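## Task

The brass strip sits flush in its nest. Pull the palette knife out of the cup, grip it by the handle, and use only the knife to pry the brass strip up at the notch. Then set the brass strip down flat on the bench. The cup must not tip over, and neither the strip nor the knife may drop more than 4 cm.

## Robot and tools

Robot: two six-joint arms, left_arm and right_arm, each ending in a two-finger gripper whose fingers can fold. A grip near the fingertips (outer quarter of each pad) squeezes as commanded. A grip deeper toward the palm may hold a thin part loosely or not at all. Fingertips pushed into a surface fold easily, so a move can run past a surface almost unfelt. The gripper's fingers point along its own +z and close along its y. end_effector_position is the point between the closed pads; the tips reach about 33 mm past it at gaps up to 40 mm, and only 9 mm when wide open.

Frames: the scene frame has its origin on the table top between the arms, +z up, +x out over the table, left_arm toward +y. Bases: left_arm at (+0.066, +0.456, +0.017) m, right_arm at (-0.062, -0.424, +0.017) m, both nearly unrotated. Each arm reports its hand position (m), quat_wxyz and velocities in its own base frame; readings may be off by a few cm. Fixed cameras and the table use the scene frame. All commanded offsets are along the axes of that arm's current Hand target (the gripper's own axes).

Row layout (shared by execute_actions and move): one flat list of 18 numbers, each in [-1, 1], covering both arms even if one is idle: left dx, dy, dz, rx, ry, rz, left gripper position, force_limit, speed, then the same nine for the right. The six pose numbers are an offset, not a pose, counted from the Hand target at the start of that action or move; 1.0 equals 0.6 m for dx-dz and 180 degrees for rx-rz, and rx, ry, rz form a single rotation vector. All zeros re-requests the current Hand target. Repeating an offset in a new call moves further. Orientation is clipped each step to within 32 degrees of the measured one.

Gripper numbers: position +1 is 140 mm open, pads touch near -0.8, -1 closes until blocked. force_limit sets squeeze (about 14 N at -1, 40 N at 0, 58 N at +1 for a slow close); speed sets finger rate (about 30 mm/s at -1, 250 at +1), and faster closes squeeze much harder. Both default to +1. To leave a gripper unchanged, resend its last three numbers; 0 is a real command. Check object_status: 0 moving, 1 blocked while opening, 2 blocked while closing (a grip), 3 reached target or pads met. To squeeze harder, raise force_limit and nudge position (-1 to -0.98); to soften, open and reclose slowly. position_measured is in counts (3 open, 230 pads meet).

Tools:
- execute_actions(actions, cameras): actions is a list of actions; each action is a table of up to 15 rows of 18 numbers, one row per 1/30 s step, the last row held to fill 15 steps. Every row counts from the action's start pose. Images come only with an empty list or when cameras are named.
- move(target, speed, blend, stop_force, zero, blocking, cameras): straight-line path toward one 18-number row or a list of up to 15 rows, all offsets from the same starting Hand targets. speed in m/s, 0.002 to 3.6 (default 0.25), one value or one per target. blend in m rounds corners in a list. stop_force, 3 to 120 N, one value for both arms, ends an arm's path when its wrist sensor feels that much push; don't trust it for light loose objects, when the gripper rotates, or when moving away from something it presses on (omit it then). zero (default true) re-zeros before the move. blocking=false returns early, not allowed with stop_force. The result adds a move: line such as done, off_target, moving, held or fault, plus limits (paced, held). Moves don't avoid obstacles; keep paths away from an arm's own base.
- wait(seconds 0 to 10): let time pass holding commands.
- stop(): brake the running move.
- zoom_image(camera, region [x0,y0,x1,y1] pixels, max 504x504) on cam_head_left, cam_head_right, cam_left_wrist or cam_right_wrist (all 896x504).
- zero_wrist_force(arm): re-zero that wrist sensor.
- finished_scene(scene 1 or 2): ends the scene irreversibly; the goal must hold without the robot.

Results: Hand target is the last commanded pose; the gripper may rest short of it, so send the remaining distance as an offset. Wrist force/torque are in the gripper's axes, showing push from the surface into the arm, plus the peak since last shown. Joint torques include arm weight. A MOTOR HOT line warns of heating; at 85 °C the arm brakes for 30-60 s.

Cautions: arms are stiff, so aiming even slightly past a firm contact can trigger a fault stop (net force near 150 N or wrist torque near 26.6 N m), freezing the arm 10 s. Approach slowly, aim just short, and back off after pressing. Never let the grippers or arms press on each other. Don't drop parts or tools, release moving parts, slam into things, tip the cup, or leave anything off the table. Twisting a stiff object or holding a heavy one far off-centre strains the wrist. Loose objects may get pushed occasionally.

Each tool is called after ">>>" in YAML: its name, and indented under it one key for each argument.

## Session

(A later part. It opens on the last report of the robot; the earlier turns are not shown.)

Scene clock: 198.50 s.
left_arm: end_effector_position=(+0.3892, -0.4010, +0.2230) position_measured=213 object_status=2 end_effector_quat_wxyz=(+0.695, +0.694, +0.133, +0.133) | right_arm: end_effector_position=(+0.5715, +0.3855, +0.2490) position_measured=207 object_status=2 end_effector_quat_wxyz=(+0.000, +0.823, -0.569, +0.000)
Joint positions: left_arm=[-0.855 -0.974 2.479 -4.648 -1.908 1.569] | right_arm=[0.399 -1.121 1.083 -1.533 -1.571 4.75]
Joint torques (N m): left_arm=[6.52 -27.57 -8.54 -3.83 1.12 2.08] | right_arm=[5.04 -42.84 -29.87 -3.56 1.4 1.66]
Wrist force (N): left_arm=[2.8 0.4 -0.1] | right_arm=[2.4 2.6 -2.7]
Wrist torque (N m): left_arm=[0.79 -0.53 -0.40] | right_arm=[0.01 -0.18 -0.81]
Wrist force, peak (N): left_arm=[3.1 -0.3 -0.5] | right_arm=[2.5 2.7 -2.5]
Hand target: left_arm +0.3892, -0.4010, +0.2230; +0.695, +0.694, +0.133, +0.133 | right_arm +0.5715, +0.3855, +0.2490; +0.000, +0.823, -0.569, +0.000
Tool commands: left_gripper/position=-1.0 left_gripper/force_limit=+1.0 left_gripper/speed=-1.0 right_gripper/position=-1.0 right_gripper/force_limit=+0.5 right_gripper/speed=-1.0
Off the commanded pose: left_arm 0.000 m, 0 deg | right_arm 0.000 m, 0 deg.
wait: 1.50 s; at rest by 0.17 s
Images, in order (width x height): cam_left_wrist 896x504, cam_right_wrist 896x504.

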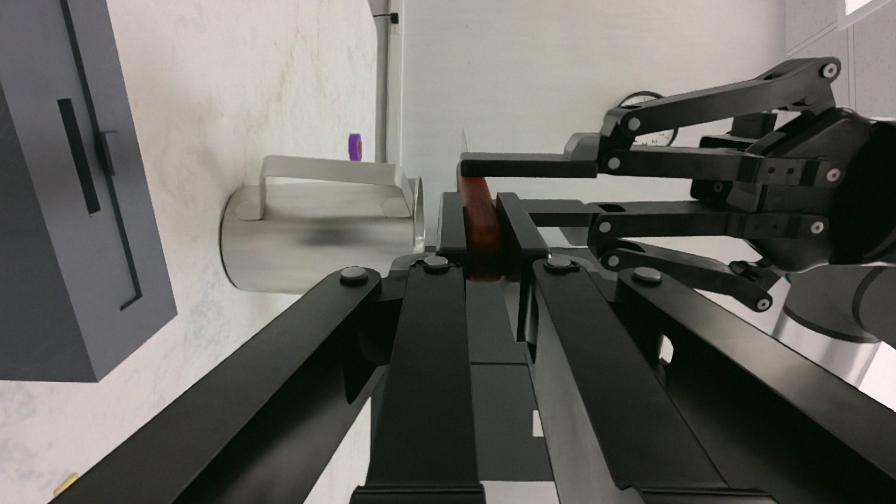

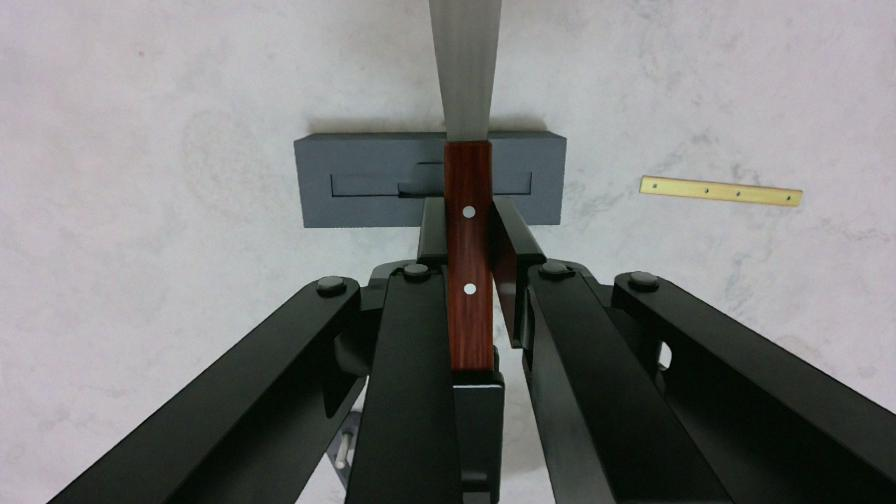

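>>> execute_actions:
  actions:
    - [[0,0,0,0,0,0,-0.2,1,-0.5,0,0,0,0,0,0,-1,0.5,-1]]
  cameras: ["cam_right_wrist"]

>>> move:
  target: [0,0,-0.2000,0,0,0,-0.2,1,-0.5,0,0,0,0,0,0,-1,0.5,-1]
  speed: 0.15
  cameras: ["cam_right_wrist","cam_head_left","cam_head_right"]

Scene clock: 199.57 s.
left_arm: end_effector_position=(+0.3892, -0.4010, +0.2230) position_measured=154 object_status=0 end_effector_quat_wxyz=(+0.695, +0.694, +0.133, +0.133) | right_arm: end_effector_position=(+0.5715, +0.3855, +0.2490) position_measured=207 object_status=2 end_effector_quat_wxyz=(+0.000, +0.823, -0.569, +0.000)
Joint positions: left_arm=[-0.855 -0.974 2.479 -4.648 -1.908 1.569] | right_arm=[0.399 -1.121 1.083 -1.533 -1.571 4.75]
Joint torques (N m): left_arm=[2.89 -31.13 -7.81 -3 -1.34 2.15] | right_arm=[5.31 -42.27 -28.3 -5.25 -0.54 1.79]
Wrist force (N): left_arm=[-0.4 3.8 0.8] | right_arm=[0.6 -0.2 1.5]
Wrist torque (N m): left_arm=[0.47 0.15 -0.39] | right_arm=[0.08 -0.12 -0.02]
Wrist force, peak (N): left_arm=[5.4 0.5 1.6] | right_arm=[2.3 2.8 -2.6]
Hand target: left_arm +0.3892, -0.4010, +0.2230; +0.695, +0.694, +0.133, +0.133 | right_arm +0.5715, +0.3855, +0.2490; +0.000, +0.823, -0.569, +0.000
Off the commanded pose: left_arm 0.000 m, 0 deg | right_arm 0.000 m, 0 deg.
Images, in order (width x height): cam_right_wrist 896x504.

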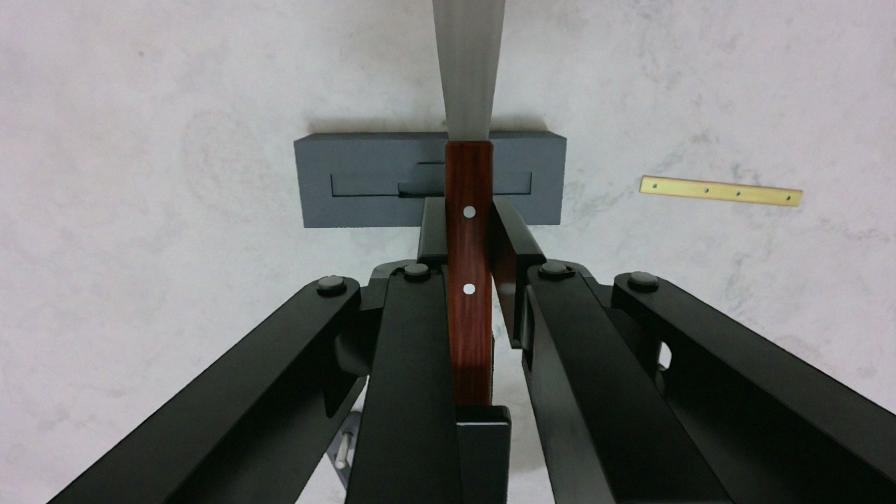

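Scene clock: 200.83 s.
left_arm: end_effector_position=(+0.3449, -0.2896, +0.2227) position_measured=154 object_status=3 end_effector_quat_wxyz=(+0.695, +0.694, +0.133, +0.133) | right_arm: end_effector_position=(+0.5715, +0.3855, +0.2490) position_measured=207 object_status=2 end_effector_quat_wxyz=(+0.000, +0.823, -0.569, +0.000)
Joint positions: left_arm=[-0.621 -0.96 2.675 -4.859 -2.142 1.568] | right_arm=[0.399 -1.121 1.083 -1.533 -1.571 4.75]
Joint torques (N m): left_arm=[6.57 -39.96 6.48 -3.13 -1.27 -1.45] | right_arm=[5.52 -42.85 -25.73 -6.06 -1.37 1.9]
Wrist force (N): left_arm=[-0.2 3.7 1.1] | right_arm=[0.9 -0.4 1.6]
Wrist torque (N m): left_arm=[0.46 0.12 -0.29] | right_arm=[0.04 -0.19 -0.02]
Wrist force, peak (N): left_arm=[-0.7 3.7 3.2] | right_arm=[0.9 -0.4 1.6]
Hand target: left_arm +0.3448, -0.2895, +0.2228; +0.695, +0.694, +0.133, +0.133 | right_arm +0.5715, +0.3855, +0.2490; +0.000, +0.823, -0.569, +0.000
Off the commanded pose: left_arm 0.000 m, 0 deg | right_arm 0.000 m, 0 deg.
move: done
Images, in order (width x height): cam_head_left 896x504, cam_head_right 896x504, cam_right_wrist 896x504.

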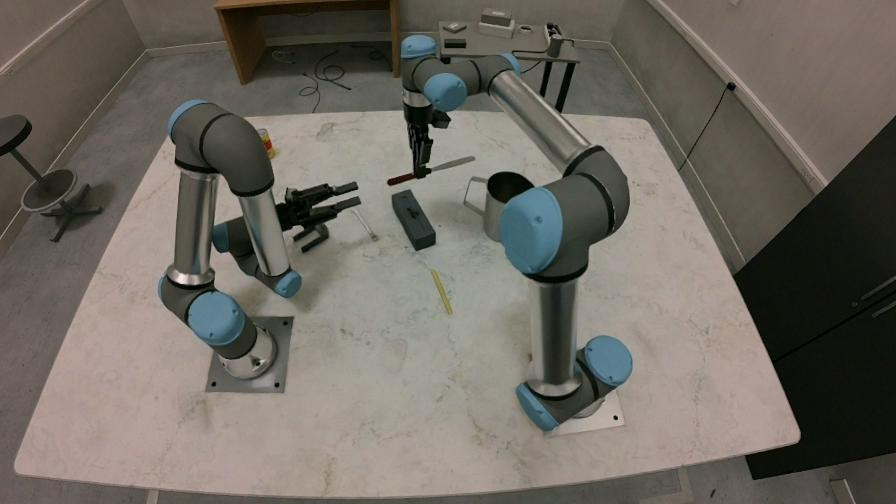

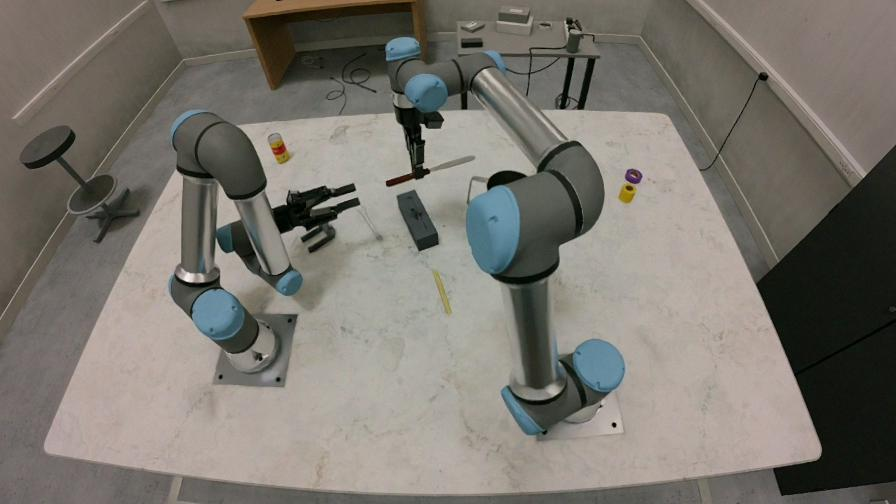

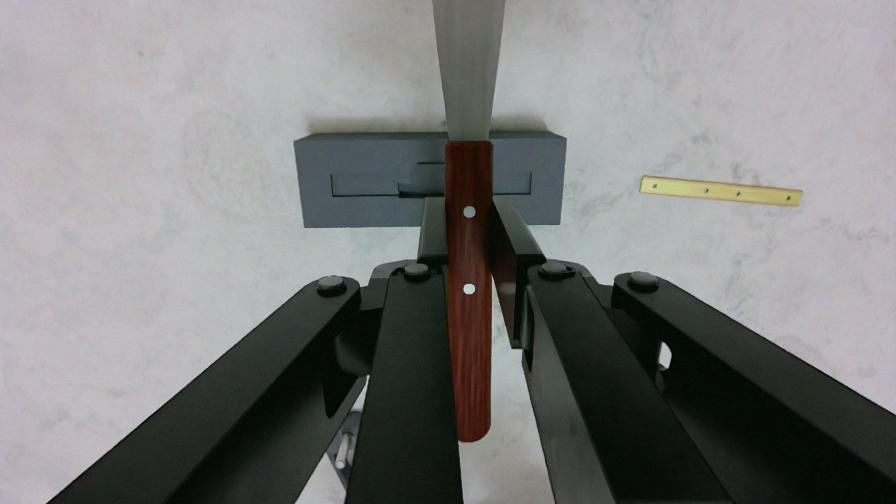

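>>> move:
  target:
    - [0,0,0,0,0,0,-0.2,1,-0.5,0.0583,0.1310,-0.0833,0,0,0,-1,0.5,-1]
    - [0,0,0,0,0,0,-0.2,1,-0.5,0.2325,0.5242,-0.0833,0,0,0,-1,0.5,-1]
    - [0,0,0,0,0,0,-0.2,1,-0.5,0.2325,0.5242,0.3317,0,0,0,-1,0.5,-1]
  speed: [0.15,0.25,0.15]
  blend: [0.03,0.03,0]
  cameras: ["cam_right_wrist","cam_head_left"]

>>> move:
  target: [0,0,0,0,0,0,-0.2,1,-0.5,0,0,0.0750,0,0,0,-1,0.5,-1]
  speed: 0.01
  stop_force: 3
  cameras: ["cam_right_wrist","cam_head_left","cam_head_right"]

Scene clock: 205.97 s.
left_arm: end_effector_position=(+0.3448, -0.2895, +0.2228) position_measured=154 object_status=3 end_effector_quat_wxyz=(+0.695, +0.694, +0.133, +0.133) | right_arm: end_effector_position=(+0.3265, +0.1438, +0.0501) position_measured=207 object_status=2 end_effector_quat_wxyz=(+0.000, +0.823, -0.569, +0.000)
Joint positions: left_arm=[-0.621 -0.96 2.675 -4.859 -2.142 1.568] | right_arm=[0.032 -1.8 2.381 -2.151 -1.571 4.384]
Joint torques (N m): left_arm=[11.49 -40.39 5.98 -3.28 -1.43 1.76] | right_arm=[8.59 -13.97 -15.65 -5.79 -0.47 2.13]
Wrist force (N): left_arm=[-0.5 3.7 0.9] | right_arm=[0.8 -0.7 1.7]
Wrist torque (N m): left_arm=[0.44 0.17 -0.28] | right_arm=[-0.03 -0.15 -0.06]
Wrist force, peak (N): left_arm=[-0.7 3.9 1.2] | right_arm=[0.8 -0.8 3.9]
Hand target: left_arm +0.3448, -0.2895, +0.2228; +0.695, +0.694, +0.133, +0.133 | right_arm +0.3266, +0.1438, +0.0500; +0.000, +0.823, -0.569, +0.000
Off the commanded pose: left_arm 0.000 m, 0 deg | right_arm 0.000 m, 0 deg.
move: done
Images, in order (width x height): cam_head_left 896x504, cam_right_wrist 896x504.

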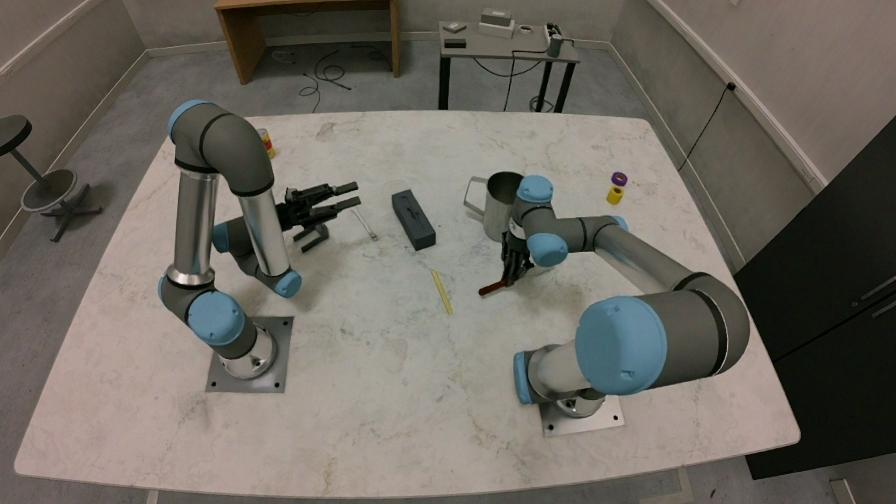

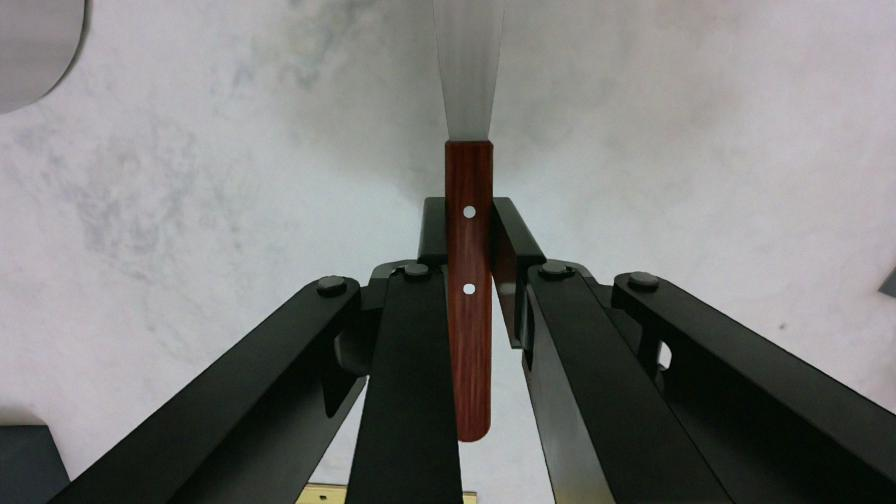

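Scene clock: 210.20 s.
left_arm: end_effector_position=(+0.3448, -0.2895, +0.2228) position_measured=154 object_status=3 end_effector_quat_wxyz=(+0.695, +0.694, +0.133, +0.133) | right_arm: end_effector_position=(+0.3265, +0.1438, +0.0182) position_measured=207 object_status=2 end_effector_quat_wxyz=(+0.000, +0.823, -0.569, +0.000)
Joint positions: left_arm=[-0.621 -0.96 2.675 -4.859 -2.142 1.568] | right_arm=[0.032 -1.733 2.433 -2.27 -1.571 4.383]
Joint torques (N m): left_arm=[10.36 -40.24 4.24 -2.27 -1.39 1.84] | right_arm=[0.11 -25.92 -27.42 0.16 -0.95 -1.56]
Wrist force (N): left_arm=[-0.5 3.7 1.0] | right_arm=[1.3 -1.6 -3.8]
Wrist torque (N m): left_arm=[0.44 0.16 -0.28] | right_arm=[-0.02 -0.19 -0.07]
Wrist force, peak (N): left_arm=[-0.7 3.9 0.8] | right_arm=[-0.6 3.6 -19.6]
Hand target: left_arm +0.3448, -0.2895, +0.2228; +0.695, +0.694, +0.133, +0.133 | right_arm +0.3266, +0.1438, +0.0182; +0.000, +0.823, -0.569, +0.000 (not the last commanded pose)
Off the commanded pose: left_arm 0.000 m, 0 deg | right_arm 0.013 m, 0 deg.
move: contact (right_arm)
Images, in order (width x height): cam_head_left 896x504, cam_head_right 896x504, cam_right_wrist 896x504.

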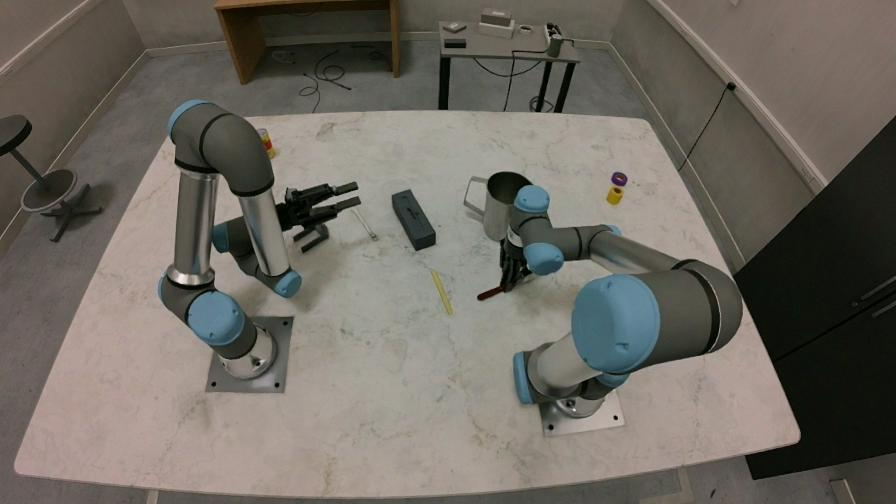

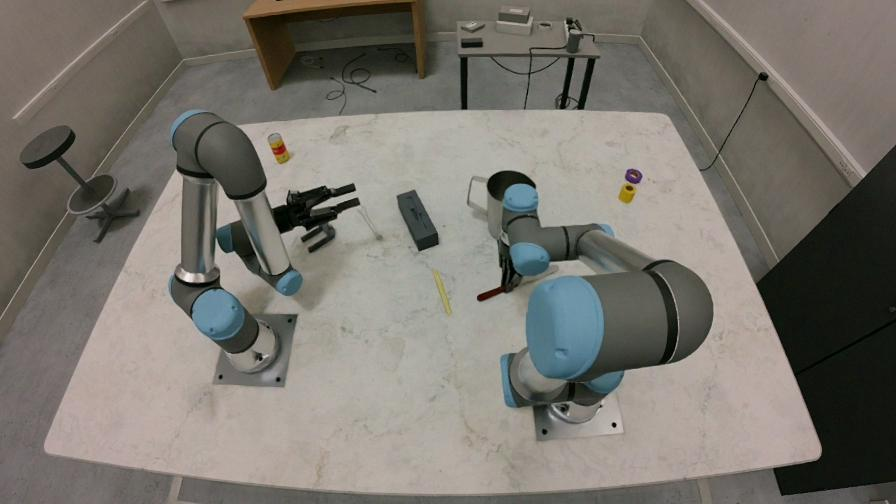

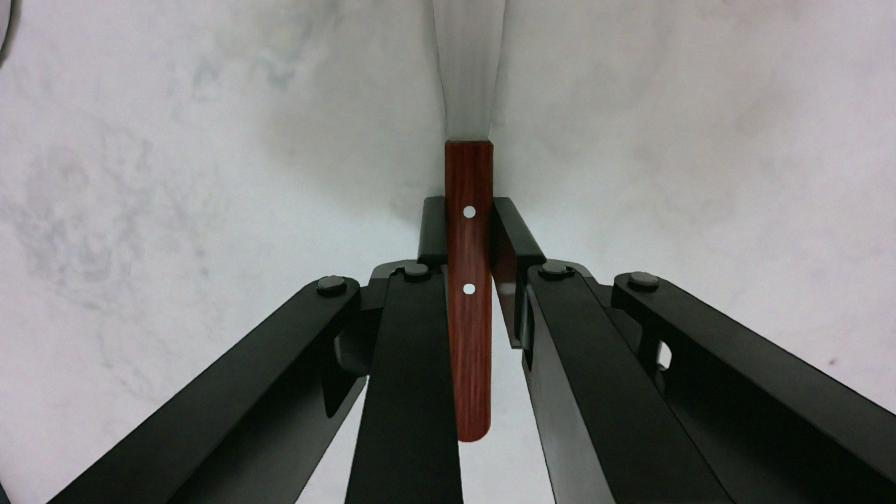

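>>> execute_actions:
  actions:
    - [[0,0,0,0,0,0,-0.2,1,-0.5,0,0,0,0,0,0,-0.3,0.5,-1]]

>>> move:
  target:
    - [0,0,0,0,0,0,-0.2,1,-0.5,0,0,-0.0500,0,0,0,-0.3,0.5,-1]
    - [0,0,0,0,0,0,-0.2,1,-0.5,0,0,-0.2667,0,0,0,-0.3,0.5,-1]
  speed: [0.06,0.2]
  blend: 0.01
  cameras: ["cam_right_wrist","cam_head_left"]

>>> zoom_image:
  camera: "cam_head_left"
  region: [380, 180, 580, 340]

Scene clock: 211.67 s.
left_arm: end_effector_position=(+0.3448, -0.2895, +0.2228) position_measured=154 object_status=3 end_effector_quat_wxyz=(+0.695, +0.694, +0.133, +0.133) | right_arm: end_effector_position=(+0.3266, +0.1438, +0.0182) position_measured=167 object_status=0 end_effector_quat_wxyz=(+0.000, +0.823, -0.569, +0.000)
Joint positions: left_arm=[-0.621 -0.96 2.675 -4.859 -2.142 1.568] | right_arm=[0.032 -1.733 2.433 -2.27 -1.571 4.383]
Joint torques (N m): left_arm=[10.29 -40.08 3.95 -1.98 -1.33 1.91] | right_arm=[-0.15 -26.09 -26.72 -2.37 -0.82 -1.41]
Wrist force (N): left_arm=[-0.6 3.8 0.9] | right_arm=[0.9 -0.6 1.2]
Wrist torque (N m): left_arm=[0.47 0.19 -0.28] | right_arm=[-0.01 -0.18 -0.06]
Wrist force, peak (N): left_arm=[-0.4 3.9 1.0] | right_arm=[1.3 -1.6 -4.0]
Hand target: left_arm +0.3448, -0.2895, +0.2228; +0.695, +0.694, +0.133, +0.133 | right_arm +0.3266, +0.1438, +0.0182; +0.000, +0.823, -0.569, +0.000
Off the commanded pose: left_arm 0.000 m, 0 deg | right_arm 0.000 m, 0 deg.

Scene clock: 213.30 s.
left_arm: end_effector_position=(+0.3448, -0.2895, +0.2228) position_measured=154 object_status=3 end_effector_quat_wxyz=(+0.695, +0.694, +0.133, +0.133) | right_arm: end_effector_position=(+0.3266, +0.1438, +0.1782) position_measured=167 object_status=3 end_effector_quat_wxyz=(+0.000, +0.823, -0.569, +0.000)
Joint positions: left_arm=[-0.621 -0.96 2.675 -4.859 -2.142 1.568] | right_arm=[0.032 -1.944 2.12 -1.748 -1.571 4.384]
Joint torques (N m): left_arm=[10.25 -40.18 3.49 -1.7 -1.39 1.87] | right_arm=[-3.87 1.05 -34.09 -0.24 1.45 -1.17]
Wrist force (N): left_arm=[-0.6 3.8 0.8] | right_arm=[1.0 -0.6 1.1]
Wrist torque (N m): left_arm=[0.46 0.20 -0.29] | right_arm=[-0.02 -0.16 -0.06]
Wrist force, peak (N): left_arm=[-0.7 4.1 1.0] | right_arm=[0.8 -1.0 2.7]
Hand target: left_arm +0.3448, -0.2895, +0.2228; +0.695, +0.694, +0.133, +0.133 | right_arm +0.3266, +0.1438, +0.1782; +0.000, +0.823, -0.569, +0.000
Off the commanded pose: left_arm 0.000 m, 0 deg | right_arm 0.000 m, 0 deg.
move: done
Images, in order (width x height): cam_head_left 896x504, cam_right_wrist 896x504.

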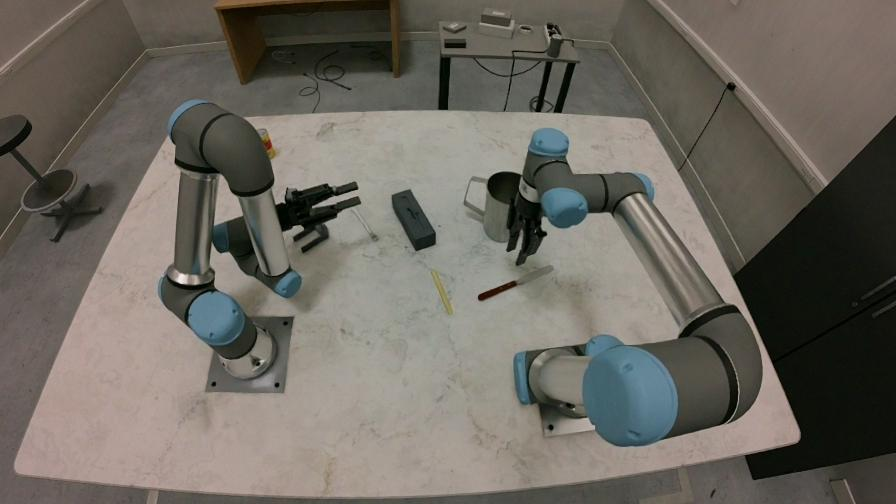

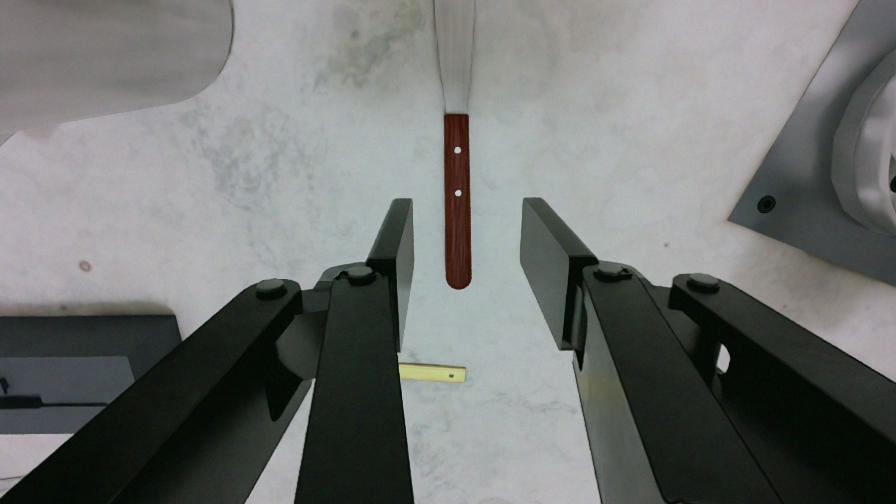

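Scaled by 2.520.

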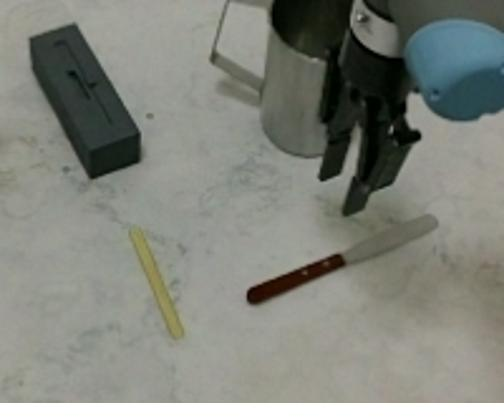

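>>> finished_scene:
  scene: 2

The scene is finished: the task was done.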